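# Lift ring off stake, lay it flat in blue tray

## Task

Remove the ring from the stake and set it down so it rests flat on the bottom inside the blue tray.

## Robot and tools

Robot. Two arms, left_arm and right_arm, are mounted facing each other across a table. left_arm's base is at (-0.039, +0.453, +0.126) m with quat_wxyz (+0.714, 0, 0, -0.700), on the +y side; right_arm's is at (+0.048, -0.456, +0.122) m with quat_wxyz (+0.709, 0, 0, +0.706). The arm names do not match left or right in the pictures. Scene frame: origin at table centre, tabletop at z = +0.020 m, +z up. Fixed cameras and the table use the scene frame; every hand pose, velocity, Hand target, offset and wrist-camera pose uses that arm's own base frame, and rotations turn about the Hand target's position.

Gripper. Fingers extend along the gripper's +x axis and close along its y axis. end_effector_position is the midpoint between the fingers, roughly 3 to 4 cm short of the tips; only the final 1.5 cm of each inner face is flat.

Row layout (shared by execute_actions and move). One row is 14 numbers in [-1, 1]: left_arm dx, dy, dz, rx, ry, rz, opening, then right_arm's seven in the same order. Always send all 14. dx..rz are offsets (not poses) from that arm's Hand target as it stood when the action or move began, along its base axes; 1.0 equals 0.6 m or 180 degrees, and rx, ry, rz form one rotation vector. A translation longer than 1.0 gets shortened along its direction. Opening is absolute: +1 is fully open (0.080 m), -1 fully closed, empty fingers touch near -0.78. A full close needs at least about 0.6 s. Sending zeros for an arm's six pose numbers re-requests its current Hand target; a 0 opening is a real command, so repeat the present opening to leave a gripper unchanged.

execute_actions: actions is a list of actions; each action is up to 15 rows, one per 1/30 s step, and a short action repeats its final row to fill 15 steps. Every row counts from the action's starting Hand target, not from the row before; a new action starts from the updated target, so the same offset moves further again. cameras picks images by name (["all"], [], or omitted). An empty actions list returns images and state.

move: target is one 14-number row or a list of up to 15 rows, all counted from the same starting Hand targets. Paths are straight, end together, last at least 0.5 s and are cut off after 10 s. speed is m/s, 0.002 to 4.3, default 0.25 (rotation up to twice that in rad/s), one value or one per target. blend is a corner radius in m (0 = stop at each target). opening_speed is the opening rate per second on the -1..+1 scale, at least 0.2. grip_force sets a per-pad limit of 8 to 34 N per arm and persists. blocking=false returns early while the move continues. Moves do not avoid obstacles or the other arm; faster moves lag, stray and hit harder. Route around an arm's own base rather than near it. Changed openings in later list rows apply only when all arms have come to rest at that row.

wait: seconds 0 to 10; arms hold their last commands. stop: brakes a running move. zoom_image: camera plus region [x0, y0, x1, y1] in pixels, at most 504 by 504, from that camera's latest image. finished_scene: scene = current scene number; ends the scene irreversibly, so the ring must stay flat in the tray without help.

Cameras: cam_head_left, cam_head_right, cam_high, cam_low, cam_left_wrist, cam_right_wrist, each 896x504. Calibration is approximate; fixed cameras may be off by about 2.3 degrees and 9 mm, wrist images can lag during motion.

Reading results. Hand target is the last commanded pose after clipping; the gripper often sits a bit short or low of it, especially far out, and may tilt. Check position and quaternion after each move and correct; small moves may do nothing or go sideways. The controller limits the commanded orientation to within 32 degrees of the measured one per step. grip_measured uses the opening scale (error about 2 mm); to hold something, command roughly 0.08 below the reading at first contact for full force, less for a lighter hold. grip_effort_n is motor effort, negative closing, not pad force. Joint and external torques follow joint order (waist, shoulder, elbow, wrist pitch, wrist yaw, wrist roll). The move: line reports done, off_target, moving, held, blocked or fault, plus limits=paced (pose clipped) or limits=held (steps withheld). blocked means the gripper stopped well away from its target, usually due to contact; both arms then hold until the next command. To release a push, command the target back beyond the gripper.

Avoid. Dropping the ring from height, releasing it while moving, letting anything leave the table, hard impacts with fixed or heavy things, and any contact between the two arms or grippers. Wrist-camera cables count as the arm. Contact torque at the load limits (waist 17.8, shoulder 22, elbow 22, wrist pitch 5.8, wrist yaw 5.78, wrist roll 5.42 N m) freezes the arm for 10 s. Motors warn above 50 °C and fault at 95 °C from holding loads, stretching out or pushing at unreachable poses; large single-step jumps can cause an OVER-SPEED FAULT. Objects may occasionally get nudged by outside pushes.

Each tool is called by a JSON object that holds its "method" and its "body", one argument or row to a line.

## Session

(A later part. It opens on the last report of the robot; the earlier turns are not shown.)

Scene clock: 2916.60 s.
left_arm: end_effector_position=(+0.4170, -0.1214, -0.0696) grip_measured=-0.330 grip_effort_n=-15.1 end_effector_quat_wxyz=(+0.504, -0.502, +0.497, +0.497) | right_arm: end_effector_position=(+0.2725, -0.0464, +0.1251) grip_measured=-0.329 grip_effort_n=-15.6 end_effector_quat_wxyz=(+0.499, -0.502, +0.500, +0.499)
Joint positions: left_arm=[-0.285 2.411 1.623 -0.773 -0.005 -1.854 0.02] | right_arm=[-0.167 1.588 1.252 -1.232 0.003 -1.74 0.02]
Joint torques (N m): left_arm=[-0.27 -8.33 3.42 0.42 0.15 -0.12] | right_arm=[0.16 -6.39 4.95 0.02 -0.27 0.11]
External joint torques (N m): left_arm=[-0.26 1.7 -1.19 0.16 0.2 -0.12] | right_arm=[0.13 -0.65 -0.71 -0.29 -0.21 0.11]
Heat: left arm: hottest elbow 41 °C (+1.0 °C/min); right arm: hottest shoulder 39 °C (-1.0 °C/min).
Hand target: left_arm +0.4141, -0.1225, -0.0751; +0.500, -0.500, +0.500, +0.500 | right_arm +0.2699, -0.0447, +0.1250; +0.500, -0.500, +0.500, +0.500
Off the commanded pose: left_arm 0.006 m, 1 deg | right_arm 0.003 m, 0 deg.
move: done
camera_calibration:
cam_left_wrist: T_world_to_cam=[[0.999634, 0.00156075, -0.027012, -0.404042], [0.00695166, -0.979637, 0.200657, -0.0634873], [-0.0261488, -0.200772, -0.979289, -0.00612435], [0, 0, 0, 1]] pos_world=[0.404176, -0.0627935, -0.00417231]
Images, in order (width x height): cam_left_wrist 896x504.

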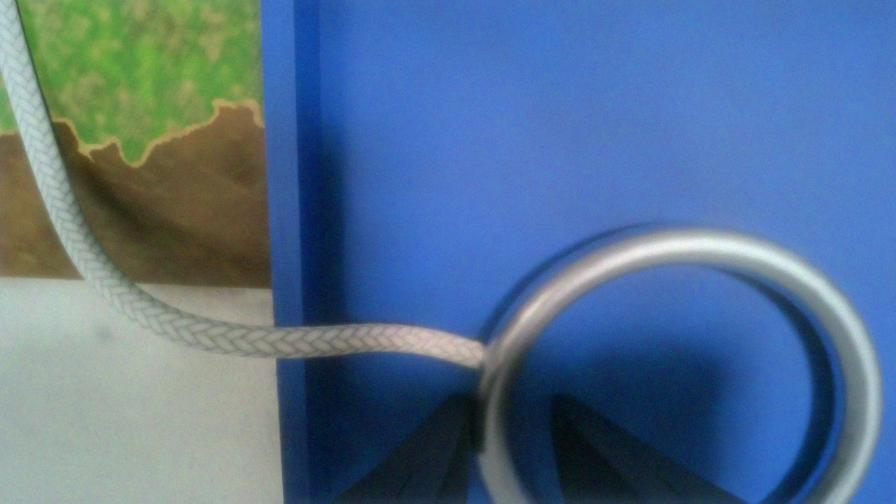

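{"method": "move", "body": {
  "target": [
    [0.0025, 0, 0.0067, 0, 0, 0, -0.72, 0, 0, 0, 0, 0, 0, -0.333],
    [0.0025, 0, 0.045, 0, 0, 0, -0.74, 0, 0, 0, 0, 0, 0, -0.333]
  ],
  "speed": [0.03, 0.06],
  "opening_speed": 0.6,
  "cameras": ["cam_left_wrist", "cam_low"]
}}

Scene clock: 2933.63 s.
left_arm: end_effector_position=(+0.4097, -0.1193, -0.0587) grip_measured=-0.626 grip_effort_n=-83.5 end_effector_quat_wxyz=(+0.497, -0.490, +0.504, +0.509) | right_arm: end_effector_position=(+0.2725, -0.0464, +0.1251) grip_measured=-0.329 grip_effort_n=-15.1 end_effector_quat_wxyz=(+0.499, -0.502, +0.500, +0.499)
Joint positions: left_arm=[-0.285 2.392 1.638 -0.845 -0.005 -1.854 0.007] | right_arm=[-0.167 1.588 1.252 -1.232 0.003 -1.74 0.02]
Joint torques (N m): left_arm=[-0.13 -11.71 5.07 -0.21 0.14 -0.07] | right_arm=[0.14 -6.39 4.94 0.02 -0.26 0.1]
External joint torques (N m): left_arm=[-0.07 -1.63 0.32 -0.43 0.2 -0.07] | right_arm=[0.16 -0.61 -0.68 -0.25 -0.22 0.11]
Heat: left arm: hottest elbow 39 °C (-1.0 °C/min); right arm: hottest shoulder 39 °C (-1.0 °C/min).
Hand target: left_arm +0.4157, -0.1226, -0.0480; +0.500, -0.500, +0.500, +0.500 | right_arm +0.2699, -0.0447, +0.1250; +0.500, -0.500, +0.500, +0.500
Off the commanded pose: left_arm 0.013 m, 2 deg | right_arm 0.003 m, 0 deg.
move: off_target (left_arm); target 2's new opening was sent with left_arm's hand 0.013 m and 2 deg from that target
camera_calibration:
cam_left_wrist: T_world_to_cam=[[0.997927, 0.00206339, -0.0643182, -0.397886], [0.0142474, -0.981766, 0.189559, -0.0674212], [-0.0627543, -0.190082, -0.979761, 0.0211223], [0, 0, 0, 1]] pos_world=[0.399347, -0.0613559, 0.00788373]
Images, in order (width x height): cam_low 896x504, cam_left_wrist 896x504.

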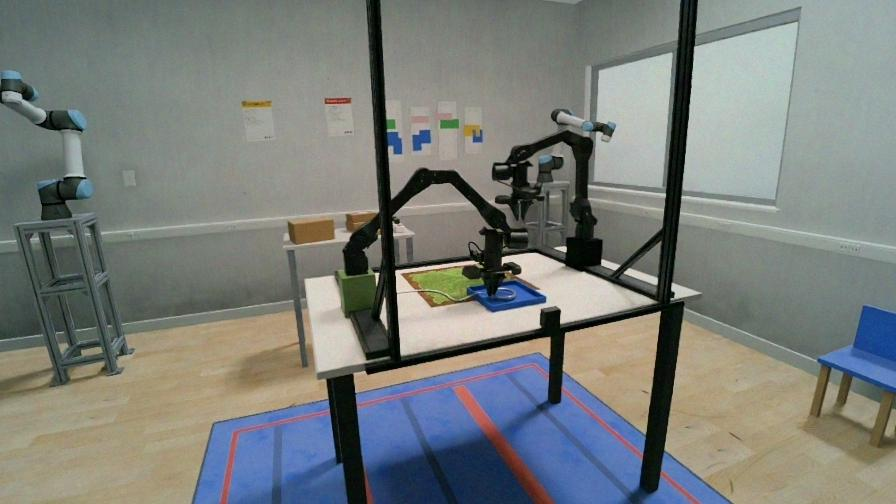

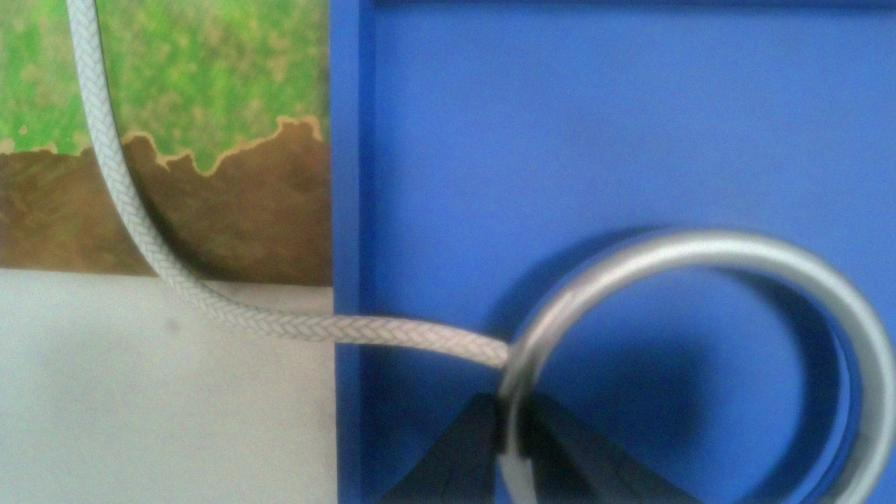

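{"method": "move", "body": {
  "target": [
    [0.002, 0, -0.0433, 0, 0, 0, -0.74, 0, 0, 0, 0, 0, 0, -0.333],
    [0.002, 0, -0.038, 0, 0, 0, -0.40, 0, 0, 0, 0, 0, 0, -0.333],
    [0.002, 0, -0.035, 0, 0, 0, -0.25, 0, 0, 0, 0, 0, 0, -0.333],
    [0.002, 0, 0.03, 0, 0, 0, -0.25, 0, 0, 0, 0, 0, 0, -0.333]
  ],
  "speed": [0.03, 0.03, 0.03, 0.06],
  "opening_speed": 0.5,
  "cameras": ["cam_left_wrist"]
}}

Scene clock: 2952.30 s.
left_arm: end_effector_position=(+0.4133, -0.1203, -0.0377) grip_measured=-0.252 grip_effort_n=13.3 end_effector_quat_wxyz=(+0.499, -0.493, +0.502, +0.506) | right_arm: end_effector_position=(+0.2725, -0.0464, +0.1251) grip_measured=-0.329 grip_effort_n=-16.0 end_effector_quat_wxyz=(+0.499, -0.502, +0.500, +0.499)
Joint positions: left_arm=[-0.285 2.359 1.671 -0.901 -0.005 -1.854 0.024] | right_arm=[-0.167 1.588 1.252 -1.232 0.003 -1.74 0.02]
Joint torques (N m): left_arm=[-0.1 -11.14 5.29 -0.22 0.15 -0.06] | right_arm=[0.16 -6.39 4.95 0.02 -0.26 0.11]
External joint torques (N m): left_arm=[-0.18 -1.1 0.43 -0.44 0.22 -0.06] | right_arm=[0.15 -0.58 -0.72 -0.26 -0.21 0.11]
Heat: left arm: hottest elbow 41 °C (+1.0 °C/min); right arm: hottest shoulder 39 °C (+0.0 °C/min).
Hand target: left_arm +0.4169, -0.1226, -0.0300; +0.500, -0.500, +0.500, +0.500 | right_arm +0.2699, -0.0447, +0.1250; +0.500, -0.500, +0.500, +0.500
Off the commanded pose: left_arm 0.009 m, 1 deg | right_arm 0.003 m, 0 deg.
move: off_target (left_arm)
camera_calibration:
cam_left_wrist: T_world_to_cam=[[0.998477, 0.00185873, -0.0551412, -0.399975], [0.0124455, -0.981261, 0.192281, -0.0714998], [-0.0537505, -0.192674, -0.97979, 0.0376371], [0, 0, 0, 1]] pos_world=[0.402278, -0.0621649, 0.0285694]
Images, in order (width x height): cam_left_wrist 896x504.

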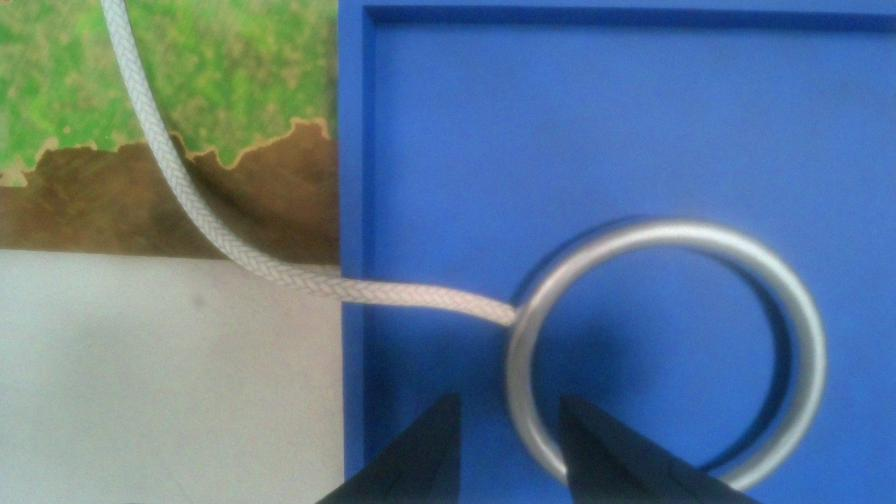

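{"method": "move", "body": {
  "target": [
    [0, 0, 0.08, 0, 0, 0, -0.333, 0, 0, 0, 0, 0, 0, -0.333],
    [-0.245, 0.121, 0.258, 0, 0, 0, -0.333, 0, 0, 0, 0, 0, 0, -0.333]
  ],
  "speed": 0.15,
  "blend": 0.03,
  "cameras": ["cam_low", "cam_head_left", "cam_head_right"]
}}

Scene clock: 2968.40 s.
left_arm: end_effector_position=(+0.2720, -0.0504, +0.1236) grip_measured=-0.330 grip_effort_n=-15.1 end_effector_quat_wxyz=(+0.502, -0.498, +0.499, +0.501) | right_arm: end_effector_position=(+0.2725, -0.0464, +0.1251) grip_measured=-0.329 grip_effort_n=-15.6 end_effector_quat_wxyz=(+0.499, -0.502, +0.500, +0.499)
Joint positions: left_arm=[-0.186 1.593 1.251 -1.23 -0.005 -1.756 0.02] | right_arm=[-0.167 1.588 1.252 -1.232 0.003 -1.74 0.02]
Joint torques (N m): left_arm=[0.26 -6.35 4.08 -0.17 0.15 0.06] | right_arm=[0.15 -6.37 4.94 0.02 -0.26 0.11]
External joint torques (N m): left_arm=[0.26 -0.75 -1.29 -0.41 0.2 0.06] | right_arm=[0.2 -0.56 -0.74 -0.28 -0.22 0.11]
Heat: left arm: hottest elbow 41 °C (+0.0 °C/min); right arm: hottest shoulder 39 °C (+0.0 °C/min).
Hand target: left_arm +0.2699, -0.0499, +0.1248; +0.500, -0.500, +0.500, +0.500 | right_arm +0.2699, -0.0447, +0.1250; +0.500, -0.500, +0.500, +0.500
Off the commanded pose: left_arm 0.002 m, 0 deg | right_arm 0.003 m, 0 deg.
move: done; blend cut to 0.024 m at target 1
Images, in order (width x height): cam_head_left 896x504, cam_head_right 896x504, cam_low 896x504.

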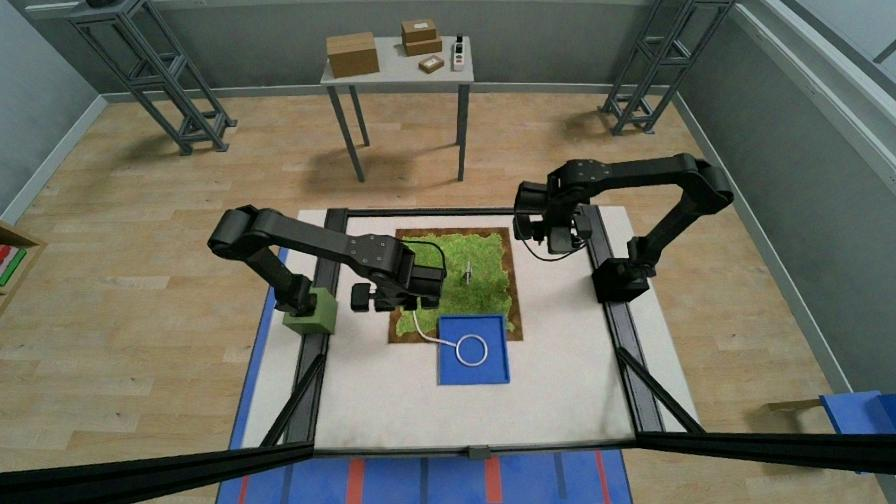

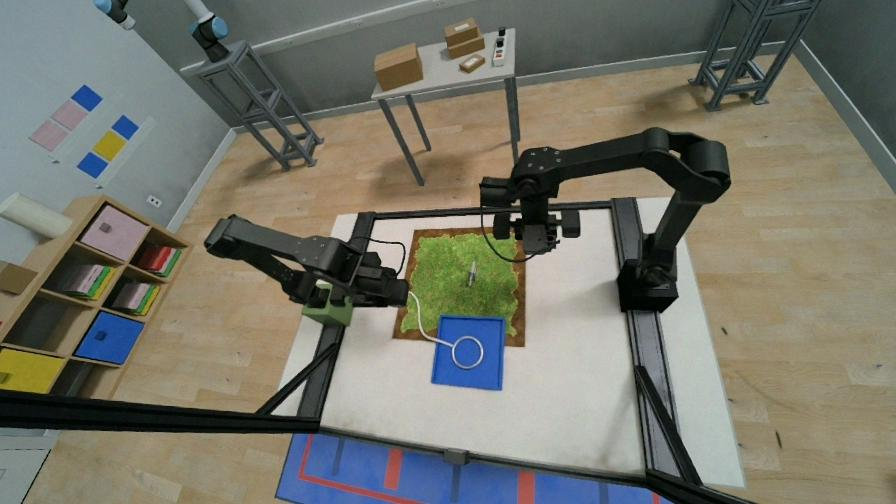

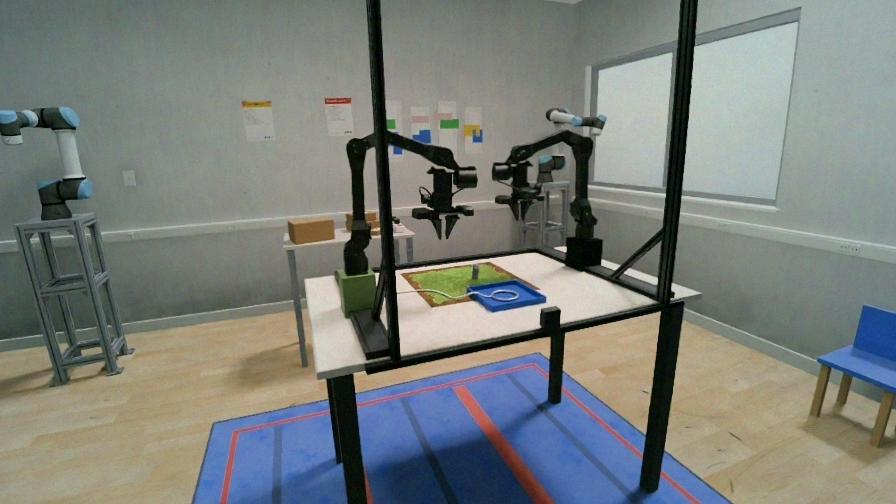

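{"method": "finished_scene", "body": {
  "scene": 1
}}

The scene is finished: the task was done.


## Next scene

The same job, from a new start.

{"method": "execute_actions", "body": {
  "actions": [],
  "cameras": ["cam_high", "cam_head_left", "cam_low", "cam_left_wrist", "cam_right_wrist"]
}}

{"method": "zoom_image", "body": {
  "camera": "cam_high",
  "region": [320, 200, 580, 400]
}}

{"method": "zoom_image", "body": {
  "camera": "cam_low",
  "region": [420, 230, 560, 330]
}}

Scene clock: 0.00 s.
left_arm: end_effector_position=(+0.2405, -0.3438, +0.0323) grip_measured=+1.000 grip_effort_n=n/a end_effector_quat_wxyz=(+0.844, +0.455, +0.180, -0.218) | right_arm: end_effector_position=(+0.2006, -0.2822, +0.1155) grip_measured=+1.000 grip_effort_n=n/a end_effector_quat_wxyz=(-0.352, -0.462, -0.236, +0.779)
Joint positions: left_arm=[-1.221 1.964 0.868 0.287 -0.803 0.278 0.08] | right_arm=[-0.75 1.852 1.45 -1.184 0.481 1.51 0.08]
Joint velocities: within noise
Joint torques (N m): no reading
External joint torques (N m): no reading
Heat: left arm: hottest elbow 31 °C (+0.0 °C/min); right arm: hottest wrist roll 29 °C (+0.0 °C/min).
Hand target: left_arm +0.2410, -0.3447, +0.0344; +0.846, +0.453, +0.178, -0.217 | right_arm +0.2007, -0.2826, +0.1163; -0.352, -0.462, -0.235, +0.779
Tool commands: left_gripper/opening=+1.0 right_gripper/opening=+1.0
camera_calibration:
cam_left_wrist: T_world_to_cam=[[-0.498535, -0.501135, -0.707337, -0.0150548], [-0.27967, 0.865317, -0.415947, 0.42266], [0.820516, -0.00954326, -0.571543, -0.10659], [0, 0, 0, 1]] pos_world=[0.198159, -0.374297, 0.104235]
cam_right_wrist: T_world_to_cam=[[-0.753651, 0.656146, 0.0385145, 0.343129], [0.637848, 0.74426, -0.198058, 0.142008], [-0.15862, -0.1247, -0.979433, 0.187897], [0, 0, 0, 1]] pos_world=[0.197824, -0.307403, 0.198943]
Images, in order (width x height): cam_head_left 896x504, cam_high 896x504, cam_low 896x504, cam_left_wrist 896x504, cam_right_wrist 896x504.

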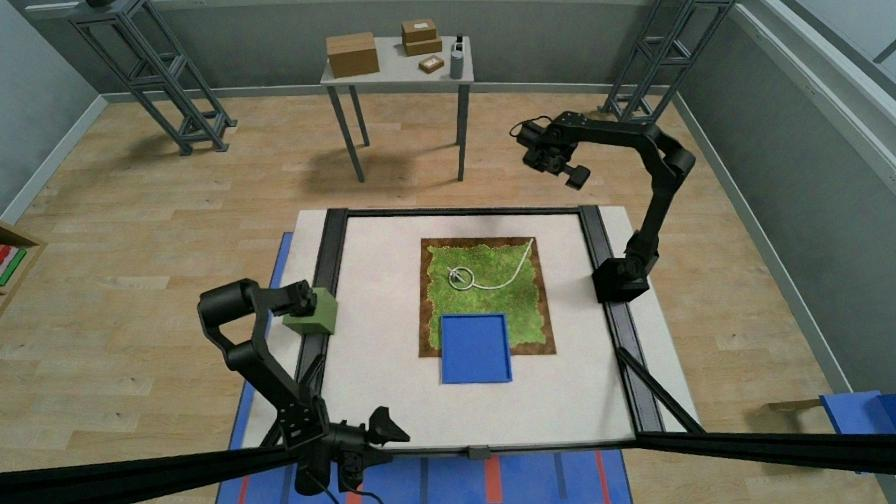

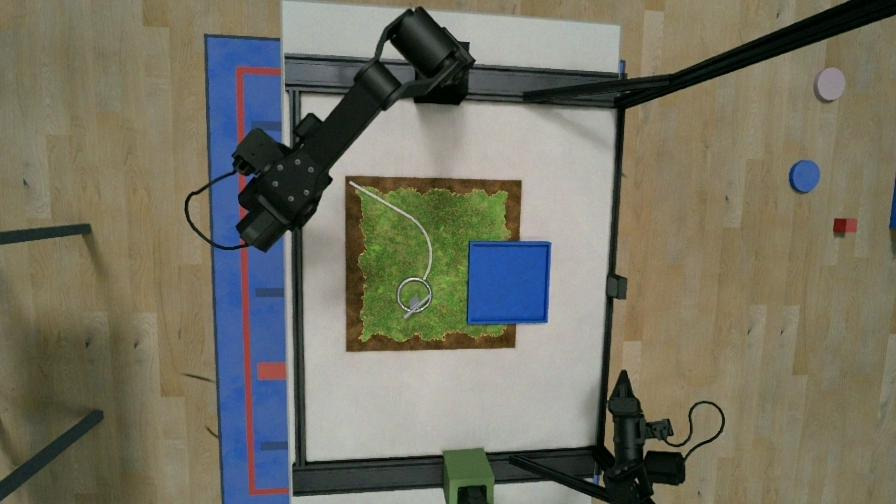

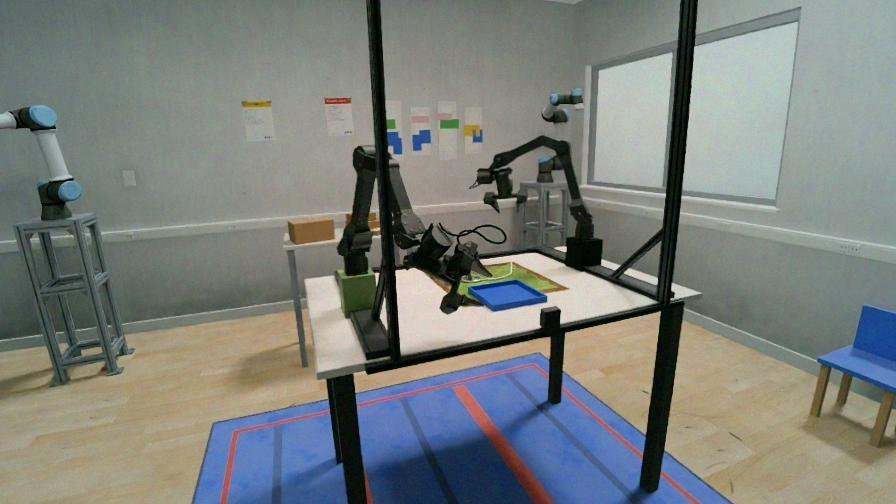

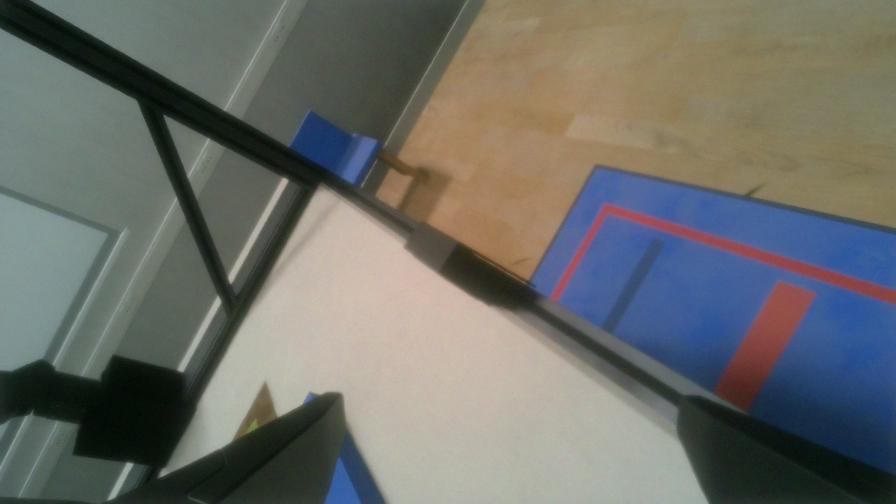

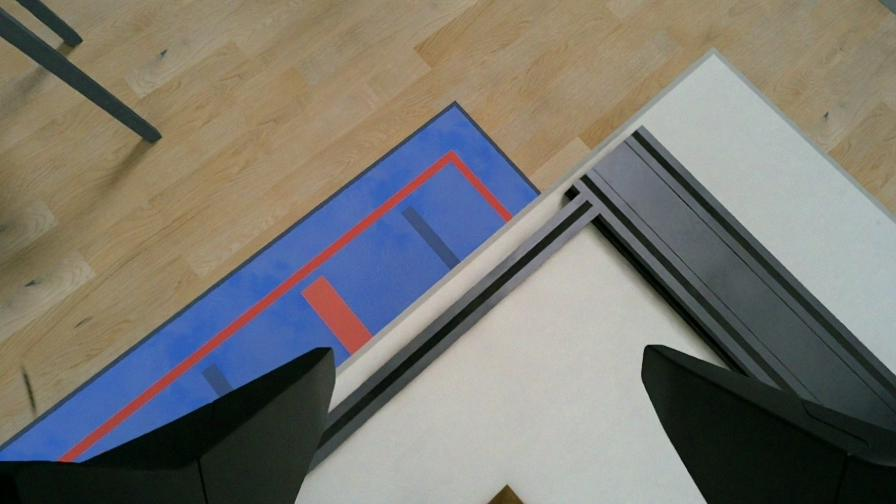

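Scaled by 1.938 from the camera's 896x504 image, which has a finer 1280x720 frame.

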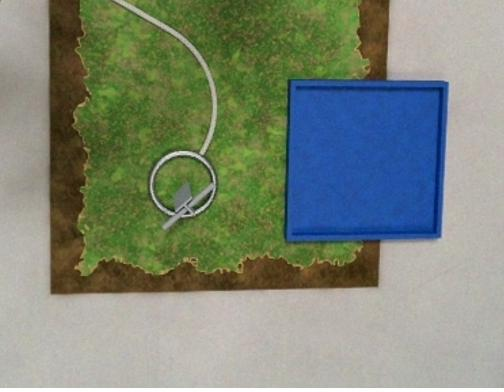

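Scaled by 3.600 from the camera's 896x504 image, which has a finer 1280x720 frame.

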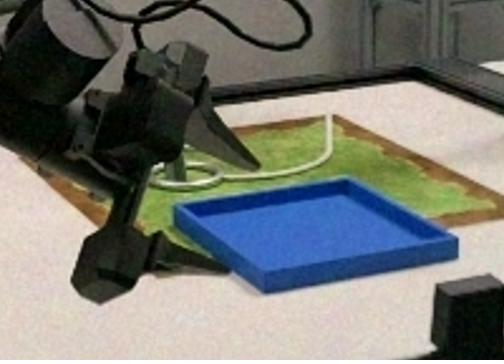

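{"method": "move", "body": {
  "target": [0, 0, 0, 0, 0, 0, 1.0, 0.3905, 0.3477, -0.1472, 0.1662, -0.0128, 0.4355, -0.333],
  "speed": 0.3,
  "cameras": ["cam_right_wrist"]
}}

Scene clock: 94.13 s.
left_arm: end_effector_position=(+0.2405, -0.3438, +0.0323) grip_measured=+1.000 grip_effort_n=-0.7 end_effector_quat_wxyz=(+0.844, +0.455, +0.180, -0.218) | right_arm: end_effector_position=(+0.4336, -0.0748, +0.0310) grip_measured=-0.329 grip_effort_n=-16.5 end_effector_quat_wxyz=(+0.644, +0.295, +0.639, -0.299)
Joint positions: left_arm=[-1.221 1.964 0.868 0.287 -0.803 0.278 0.08] | right_arm=[-0.169 2.282 1.825 -1.108 0.006 0.698 0.02]
Joint torques (N m): left_arm=[-0.02 -7.36 4.21 1.19 -0.42 -0.03] | right_arm=[-0.16 -8.33 7.04 0.09 -0.26 -0.17]
External joint torques (N m): left_arm=[-0.01 0.12 -0.46 -0.05 -0.1 0] | right_arm=[-0.07 2.21 1.47 -0.25 -0.31 -0.17]
Heat: left arm: hottest shoulder 36 °C (+3.0 °C/min); right arm: hottest shoulder 33 °C (+3.0 °C/min).
Hand target: left_arm +0.2410, -0.3447, +0.0344; +0.846, +0.453, +0.178, -0.217 | right_arm +0.4351, -0.0740, +0.0280; +0.643, +0.295, +0.642, -0.295
Off the commanded pose: left_arm 0.002 m, 0 deg | right_arm 0.004 m, 1 deg.
move: done
camera_calibration:
cam_right_wrist: T_world_to_cam=[[-0.774763, -0.632225, 0.00584297, 0.299579], [-0.607723, 0.747222, 0.268945, 0.348096], [-0.1744, 0.204818, -0.963138, 0.199013], [0, 0, 0, 1]] pos_world=[0.478356, -0.111465, 0.0963079]
Images, in order (width x height): cam_right_wrist 896x504.

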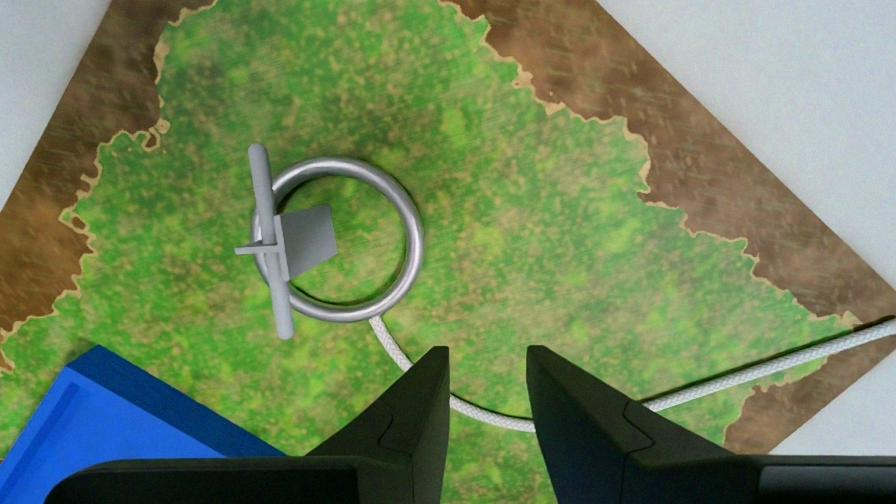

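{"method": "zoom_image", "body": {
  "camera": "cam_right_wrist",
  "region": [210, 130, 450, 350]
}}

Scaled by 2.100 from the camera's 896x504 image, which has a finer 1280x720 frame.

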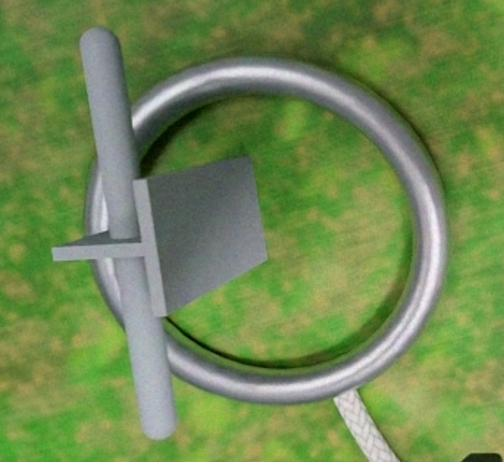

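{"method": "move", "body": {
  "target": [0, 0, 0, 0, 0, 0, 1.0, 0.034, 0.0142, -0.1333, 0, 0, 0, -0.333],
  "speed": 0.15,
  "cameras": ["cam_right_wrist"]
}}

Scene clock: 183.53 s.
left_arm: end_effector_position=(+0.2405, -0.3438, +0.0323) grip_measured=+1.000 grip_effort_n=-0.7 end_effector_quat_wxyz=(+0.844, +0.455, +0.180, -0.218) | right_arm: end_effector_position=(+0.4534, -0.0667, -0.0496) grip_measured=-0.329 grip_effort_n=-16.5 end_effector_quat_wxyz=(+0.644, +0.291, +0.643, -0.295)
Joint positions: left_arm=[-1.221 1.964 0.868 0.287 -0.803 0.278 0.08] | right_arm=[-0.144 2.469 1.824 -0.926 0.006 0.711 0.02]
Joint torques (N m): left_arm=[-0.03 -7.39 4.28 1.19 -0.42 -0.03] | right_arm=[0.08 -9.26 6.56 0.4 -0.25 0.19]
External joint torques (N m): left_arm=[-0.04 0.1 -0.4 -0.04 -0.1 0] | right_arm=[0.08 1.77 1.41 0.08 -0.29 0.19]
Heat: left arm: hottest shoulder 38 °C (+1.0 °C/min); right arm: hottest shoulder 40 °C (+3.0 °C/min).
Hand target: left_arm +0.2410, -0.3447, +0.0344; +0.846, +0.453, +0.178, -0.217 | right_arm +0.4554, -0.0655, -0.0520; +0.643, +0.295, +0.643, -0.295
Off the commanded pose: left_arm 0.002 m, 0 deg | right_arm 0.003 m, 0 deg.
move: done
camera_calibration:
cam_right_wrist: T_world_to_cam=[[-0.767412, -0.641079, 0.00982932, 0.316815], [-0.614549, 0.739851, 0.273771, 0.378661], [-0.182781, 0.204054, -0.961745, 0.126939], [0, 0, 0, 1]] pos_world=[0.499035, -0.102952, 0.015303]
Images, in order (width x height): cam_right_wrist 896x504.

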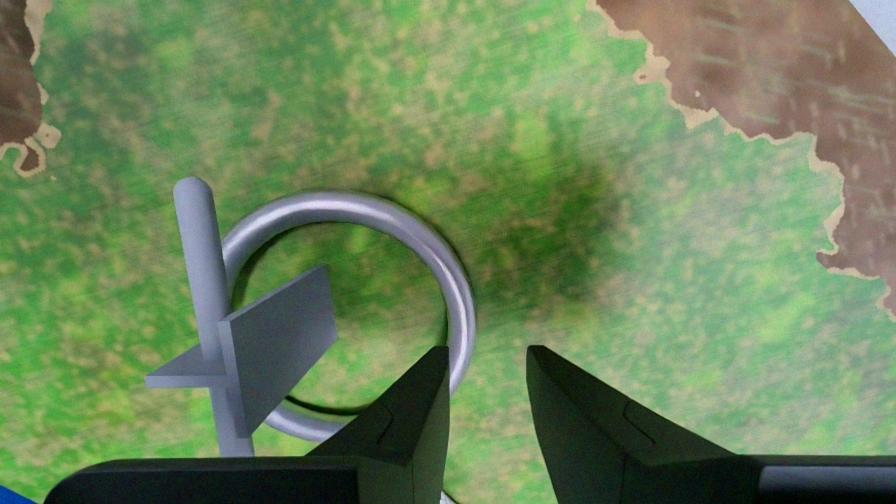

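{"method": "move", "body": {
  "target": [
    [0, 0, 0, 0, 0, 0, 1.0, 0.0072, 0.0062, 0, 0, 0, 0, -0.333],
    [0, 0, 0, 0, 0, 0, 1.0, 0.0072, 0.0062, -0.0442, 0, 0, 0, -0.333],
    [0, 0, 0, 0, 0, 0, 1.0, 0.0072, 0.0062, -0.0442, 0, 0, 0, -0.72],
    [0, 0, 0, 0, 0, 0, 1.0, 0.0125, 0.0075, 0.0125, 0.0094, -0.0111, 0, -0.74]
  ],
  "speed": [0.05, 0.05, 0.05, 0.06],
  "opening_speed": 0.7,
  "cameras": ["cam_right_wrist"]
}}

Scene clock: 236.33 s.
left_arm: end_effector_position=(+0.2405, -0.3438, +0.0323) grip_measured=+1.000 grip_effort_n=-1.2 end_effector_quat_wxyz=(+0.844, +0.455, +0.180, -0.218) | right_arm: end_effector_position=(+0.4605, -0.0610, -0.0528) grip_measured=-0.630 grip_effort_n=-83.5 end_effector_quat_wxyz=(+0.645, +0.306, +0.640, -0.285)
Joint positions: left_arm=[-1.221 1.964 0.868 0.287 -0.803 0.278 0.08] | right_arm=[-0.14 2.487 1.844 -0.914 -0.027 0.721 0.007]
Joint torques (N m): left_arm=[-0.04 -7.4 4.33 1.19 -0.43 -0.04] | right_arm=[-0.07 -12.67 5.43 0.15 -0.34 -0.07]
External joint torques (N m): left_arm=[-0.08 0.12 -0.37 -0.05 -0.11 0] | right_arm=[-0.07 -1.36 0.12 -0.22 -0.36 -0.07]
Heat: left arm: hottest shoulder 38 °C (+0.0 °C/min); right arm: hottest shoulder 41 °C (+1.0 °C/min).
Hand target: left_arm +0.2410, -0.3447, +0.0344; +0.846, +0.453, +0.178, -0.217 | right_arm +0.4630, -0.0610, -0.0445; +0.650, +0.310, +0.635, -0.280
Off the commanded pose: left_arm 0.002 m, 0 deg | right_arm 0.009 m, 1 deg.
move: off_target (right_arm); target 4's new opening was sent with right_arm's hand 0.009 m and 1 deg from that target
camera_calibration:
cam_right_wrist: T_world_to_cam=[[-0.77102, -0.636361, -0.0239402, 0.326054], [-0.615485, 0.735025, 0.284459, 0.380392], [-0.163422, 0.234059, -0.958389, 0.117135], [0, 0, 0, 1]] pos_world=[0.504662, -0.0995256, 0.0118608]
Images, in order (width x height): cam_right_wrist 896x504.

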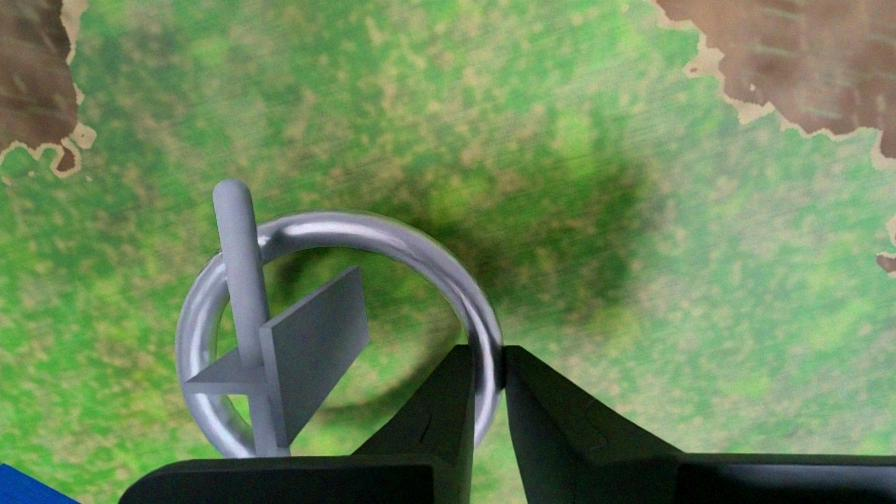

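{"method": "move", "body": {
  "target": [
    [0, 0, 0, 0, 0, 0, 1.0, 0.0372, -0.0133, -0.0117, 0, 0, 0, -0.74],
    [0, 0, 0, 0, 0, 0, 1.0, 0.0330, -0.0075, 0.0058, -0.0382, -0.0323, 0, -0.74],
    [0, 0, 0, 0, 0, 0, 1.0, 0.0280, -0.0017, 0.0200, -0.0763, -0.0646, 0, -0.74]
  ],
  "speed": 0.07,
  "blend": [0, 0.004, 0],
  "cameras": ["cam_right_wrist", "cam_head_left"]
}}

{"method": "zoom_image", "body": {
  "camera": "cam_right_wrist",
  "region": [120, 130, 560, 460]
}}

{"method": "zoom_image", "body": {
  "camera": "cam_head_left",
  "region": [410, 230, 530, 310]
}}

Scene clock: 303.73 s.
left_arm: end_effector_position=(+0.2405, -0.3438, +0.0323) grip_measured=+1.000 grip_effort_n=-1.2 end_effector_quat_wxyz=(+0.844, +0.455, +0.180, -0.218) | right_arm: end_effector_position=(+0.4772, -0.0614, -0.0419) grip_measured=-0.630 grip_effort_n=-83.5 end_effector_quat_wxyz=(+0.737, +0.254, +0.539, -0.319)
Joint positions: left_arm=[-1.221 1.964 0.868 0.287 -0.803 0.278 0.08] | right_arm=[-0.071 2.367 1.63 -0.6 0.182 0.752 0.007]
Joint torques (N m): left_arm=[-0.05 -7.37 4.27 1.19 -0.45 -0.03] | right_arm=[0.06 -12.66 5.03 0.99 0.45 0.2]
External joint torques (N m): left_arm=[-0.05 0.14 -0.45 -0.05 -0.13 0.01] | right_arm=[0.05 -1.67 -0.48 0.26 0.3 0.2]
Heat: left arm: hottest shoulder 39 °C (+1.0 °C/min); right arm: hottest shoulder 50 °C (+8.0 °C/min). Fold the right arm in close to its base, or ease its load, before you think long.
Hand target: left_arm +0.2410, -0.3447, +0.0344; +0.846, +0.453, +0.178, -0.217 | right_arm +0.4798, -0.0620, -0.0325; +0.743, +0.257, +0.529, -0.321
Off the commanded pose: left_arm 0.002 m, 0 deg | right_arm 0.010 m, 1 deg.
MOTOR HOT: joint 2 (shoulder) of the right arm reports 50 °C; the controller stops that arm at 95 °C. To cool a motor, set the load down, stop pushing, or move to a pose that needs little force.
move: off_target (right_arm)
camera_calibration:
cam_right_wrist: T_world_to_cam=[[-0.757818, -0.651763, -0.0302867, 0.33155], [-0.651729, 0.758352, -0.0123456, 0.394164], [0.0310144, 0.010383, -0.999465, 0.0220328], [0, 0, 0, 1]] pos_world=[0.50746, -0.0830518, 0.0369288]
Images, in order (width x height): cam_head_left 896x504, cam_right_wrist 896x504.

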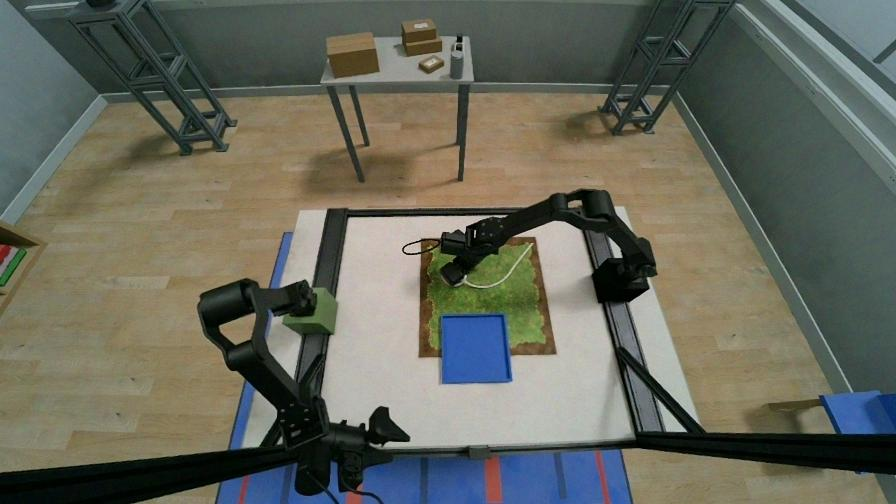

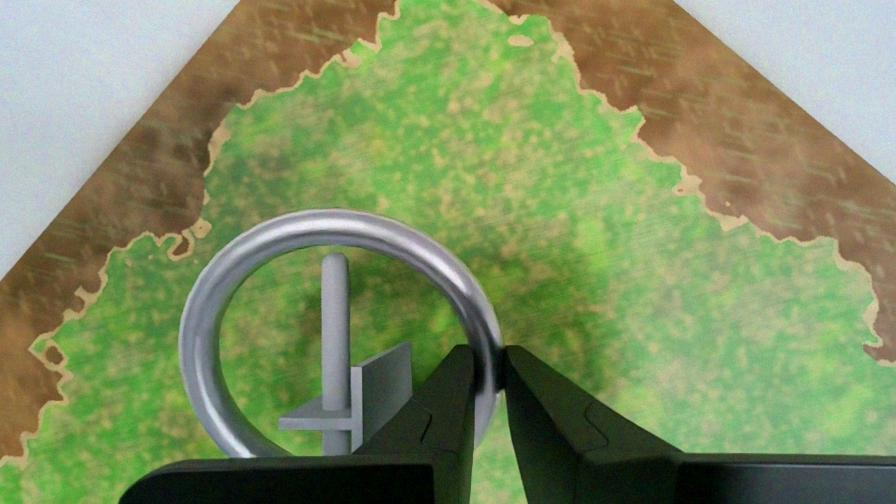

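Scaled by 1.145 from the camera's 896x504 image, which has a finer 1280x720 frame.

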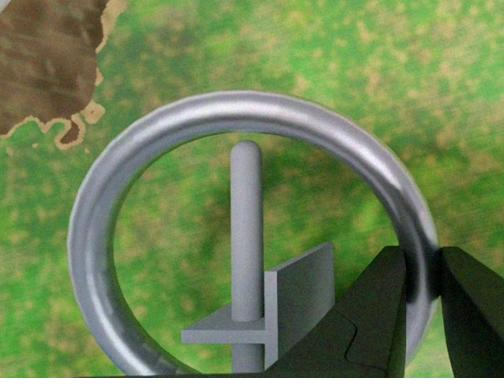

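Scaled by 4.200 from the camera's 896x504 image, which has a finer 1280x720 frame.

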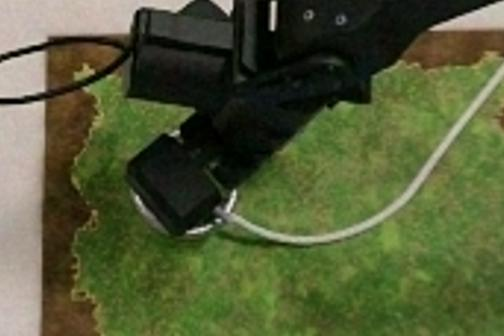

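{"method": "move", "body": {
  "target": [
    [0, 0, 0, 0, 0, 0, 1.0, 0, 0, 0.0083, 0, 0, 0, -0.74],
    [0, 0, 0, 0, 0, 0, 1.0, -0.0263, 0.03, -0.0017, 0, 0, 0, -0.74]
  ],
  "speed": 0.07,
  "cameras": ["cam_right_wrist"]
}}

{"method": "zoom_image", "body": {
  "camera": "cam_right_wrist",
  "region": [120, 150, 560, 480]
}}

Scene clock: 348.40 s.
left_arm: end_effector_position=(+0.2405, -0.3438, +0.0323) grip_measured=+1.000 grip_effort_n=-0.7 end_effector_quat_wxyz=(+0.844, +0.455, +0.180, -0.218) | right_arm: end_effector_position=(+0.4617, -0.0429, -0.0421) grip_measured=-0.630 grip_effort_n=-83.5 end_effector_quat_wxyz=(+0.737, +0.253, +0.539, -0.319)
Joint positions: left_arm=[-1.221 1.964 0.868 0.287 -0.803 0.278 0.08] | right_arm=[-0.031 2.312 1.529 -0.56 0.192 0.791 0.007]
Joint torques (N m): left_arm=[-0.08 -7.38 4.27 1.2 -0.43 -0.05] | right_arm=[-0.02 -12.1 4.94 0.99 0.44 0.2]
External joint torques (N m): left_arm=[-0.12 0.13 -0.4 -0.03 -0.1 -0.01] | right_arm=[-0.15 -1.66 -0.38 0.29 0.3 0.21]
Heat: left arm: hottest shoulder 40 °C (+1.0 °C/min); right arm: hottest shoulder 64 °C (+16.2 °C/min). Fold the right arm in close to its base, or ease its load, before you think long.
Hand target: left_arm +0.2410, -0.3447, +0.0344; +0.846, +0.453, +0.178, -0.217 | right_arm +0.4640, -0.0440, -0.0335; +0.743, +0.257, +0.529, -0.321
Off the commanded pose: left_arm 0.002 m, 0 deg | right_arm 0.009 m, 1 deg.
MOTOR HOT: still on. Joint 2 (shoulder) of the right arm reports 64 °C.
move: off_target (right_arm)
camera_calibration:
cam_right_wrist: T_world_to_cam=[[-0.756957, -0.652765, -0.0302318, 0.331426], [-0.65268, 0.757505, -0.0139607, 0.370289], [0.0320138, 0.00916404, -0.999445, 0.0217517], [0, 0, 0, 1]] pos_world=[0.491859, -0.0643515, 0.0369287]
Images, in order (width x height): cam_right_wrist 896x504.

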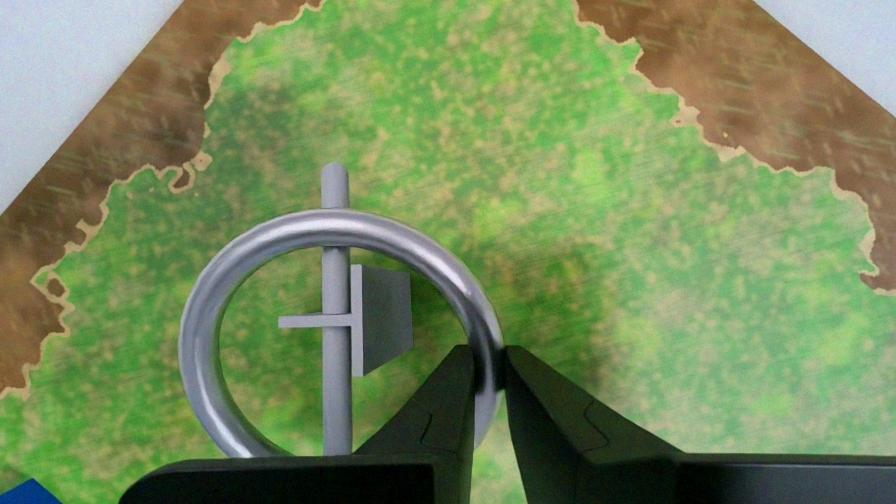

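Scaled by 1.145 from the camera's 896x504 image, which has a finer 1280x720 frame.

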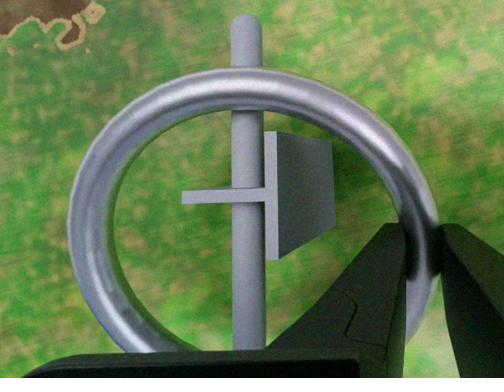

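{"method": "move", "body": {
  "target": [
    [0, 0, 0, 0, 0, 0, 1.0, 0.0033, 0, 0.0867, 0, 0, 0, -0.74],
    [0, 0, 0, 0, 0, 0, 1.0, 0.0033, -0.0067, 0.1133, 0.0763, 0.0646, 0, -0.74],
    [0, 0, 0, 0, 0, 0, 1.0, -0.0542, 0.3562, 0.1058, 0.0763, 0.0646, 0, -0.74]
  ],
  "speed": [0.1, 0.15, 0.2],
  "blend": [0.005, 0.015, 0],
  "cameras": ["cam_right_wrist", "cam_high"]
}}

Scene clock: 406.63 s.
left_arm: end_effector_position=(+0.2405, -0.3438, +0.0323) grip_measured=+1.000 grip_effort_n=-0.7 end_effector_quat_wxyz=(+0.844, +0.455, +0.180, -0.218) | right_arm: end_effector_position=(+0.4286, +0.1699, +0.0303) grip_measured=-0.630 grip_effort_n=-83.5 end_effector_quat_wxyz=(+0.649, +0.308, +0.639, -0.277)
Joint positions: left_arm=[-1.221 1.964 0.868 0.287 -0.803 0.278 0.08] | right_arm=[0.371 2.341 1.923 -1.112 -0.02 1.224 0.007]
Joint torques (N m): left_arm=[0 -7.34 4.23 1.2 -0.42 -0.03] | right_arm=[-0.03 -9.22 7.53 0.18 0.21 0.19]
External joint torques (N m): left_arm=[0 0.19 -0.47 -0.05 -0.1 0] | right_arm=[0 1.69 1.92 -0.19 0.17 0.19]
Heat: left arm: hottest shoulder 40 °C (+0.0 °C/min); right arm: hottest shoulder 61 °C (-4.0 °C/min). Fold the right arm in close to its base, or ease its load, before you think long.
Hand target: left_arm +0.2410, -0.3447, +0.0344; +0.846, +0.453, +0.178, -0.217 | right_arm +0.4315, +0.1697, +0.0299; +0.649, +0.310, +0.635, -0.280
Off the commanded pose: left_arm 0.002 m, 0 deg | right_arm 0.003 m, 1 deg.
MOTOR HOT: still on. Joint 2 (shoulder) of the right arm reports 61 °C.
move: done
camera_calibration:
cam_right_wrist: T_world_to_cam=[[-0.765403, -0.642316, -0.0398424, 0.449533], [-0.625209, 0.727486, 0.282626, 0.172922], [-0.152551, 0.241233, -0.958402, 0.131623], [0, 0, 0, 1]] pos_world=[0.472266, 0.131192, 0.0951864]
Images, in order (width x height): cam_high 896x504, cam_right_wrist 896x504.

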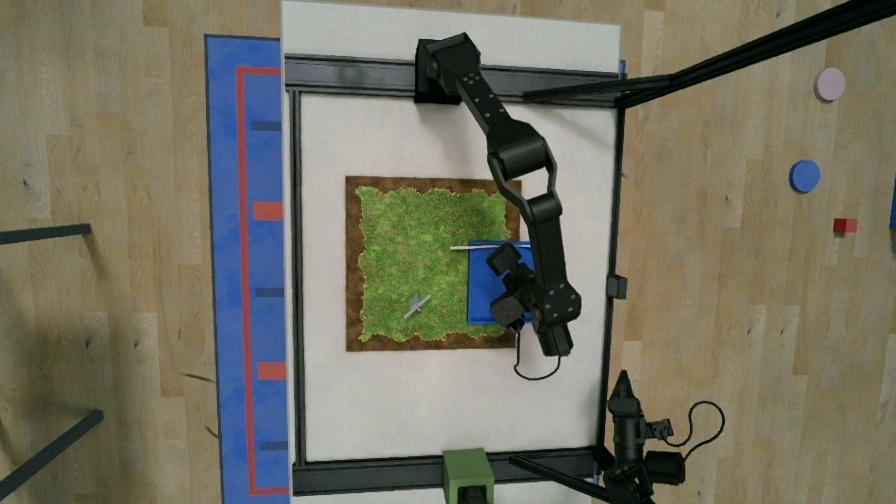

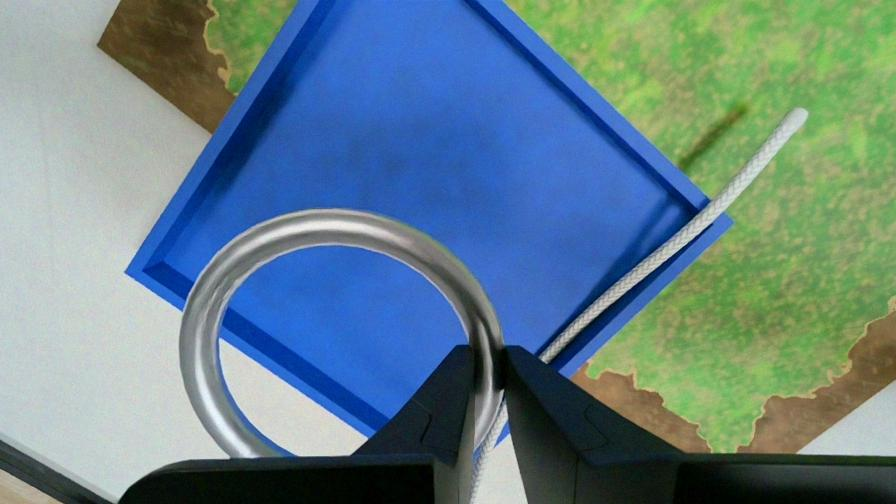

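{"method": "move", "body": {
  "target": [
    [0, 0, 0, 0, 0, 0, 1.0, -0.0052, -0.0162, -0.1365, 0, 0, 0, -0.74],
    [0, 0, 0, 0, 0, 0, 1.0, -0.0052, -0.0162, -0.1723, 0, 0, 0, -0.74],
    [0, 0, 0, 0, 0, 0, 1.0, -0.0052, -0.0162, -0.1682, 0, 0, 0, -0.40],
    [0, 0, 0, 0, 0, 0, 1.0, -0.0052, -0.0162, -0.1632, 0, 0, 0, -0.2],
    [0, 0, 0, 0, 0, 0, 1.0, -0.0052, -0.0162, -0.1082, 0, 0, 0, -0.2],
    [0, 0, 0, 0, 0, 0, 1.0, -0.0052, -0.0162, 0.0502, 0, 0, 0, -0.2]
  ],
  "speed": [0.12, 0.03, 0.03, 0.03, 0.08, 0.15],
  "blend": [0.004, 0, 0, 0, 0.01, 0],
  "opening_speed": 0.5,
  "cameras": ["cam_right_wrist", "cam_high"]
}}

Scene clock: 454.90 s.
left_arm: end_effector_position=(+0.2405, -0.3438, +0.0323) grip_measured=+1.000 grip_effort_n=-1.2 end_effector_quat_wxyz=(+0.844, +0.455, +0.180, -0.218) | right_arm: end_effector_position=(+0.4257, +0.1605, +0.0541) grip_measured=-0.204 grip_effort_n=18.4 end_effector_quat_wxyz=(+0.644, +0.308, +0.640, -0.284)
Joint positions: left_arm=[-1.221 1.964 0.868 0.287 -0.803 0.278 0.08] | right_arm=[0.354 2.311 1.966 -1.198 -0.02 1.219 0.026]
Joint torques (N m): left_arm=[-0.02 -7.36 4.22 1.19 -0.42 -0.02] | right_arm=[-0.19 -11.02 7.11 0.07 0.18 -0.16]
External joint torques (N m): left_arm=[0 0.16 -0.52 -0.06 -0.11 0.01] | right_arm=[-0.22 -0.26 1.47 -0.28 0.15 -0.16]
Heat: left arm: hottest shoulder 41 °C (+1.0 °C/min); right arm: hottest shoulder 50 °C (-12.0 °C/min). Fold the right arm in close to its base, or ease its load, before you think long.
Hand target: left_arm +0.2410, -0.3447, +0.0344; +0.846, +0.453, +0.178, -0.217 | right_arm +0.4284, +0.1600, +0.0600; +0.649, +0.310, +0.635, -0.280
Off the commanded pose: left_arm 0.002 m, 0 deg | right_arm 0.007 m, 1 deg.
MOTOR HOT: still on. Joint 2 (shoulder) of the right arm reports 50 °C.
move: done
camera_calibration:
cam_right_wrist: T_world_to_cam=[[-0.773073, -0.633697, -0.0280412, 0.443518], [-0.613562, 0.735831, 0.286522, 0.164666], [-0.160935, 0.238707, -0.957663, 0.16009], [0, 0, 0, 1]] pos_world=[0.469668, 0.121675, 0.118568]
Images, in order (width x height): cam_high 896x504, cam_right_wrist 896x504.

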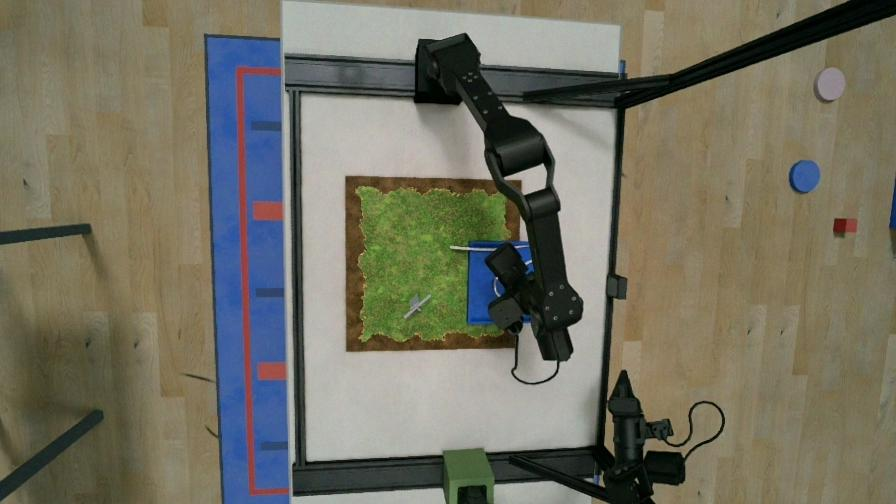

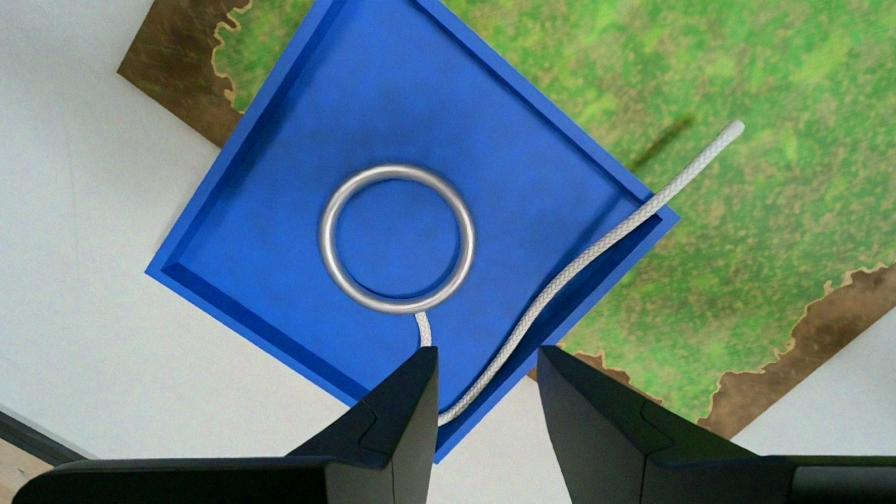

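{"method": "finished_scene", "body": {
  "scene": 2
}}

The scene is finished: the task was done.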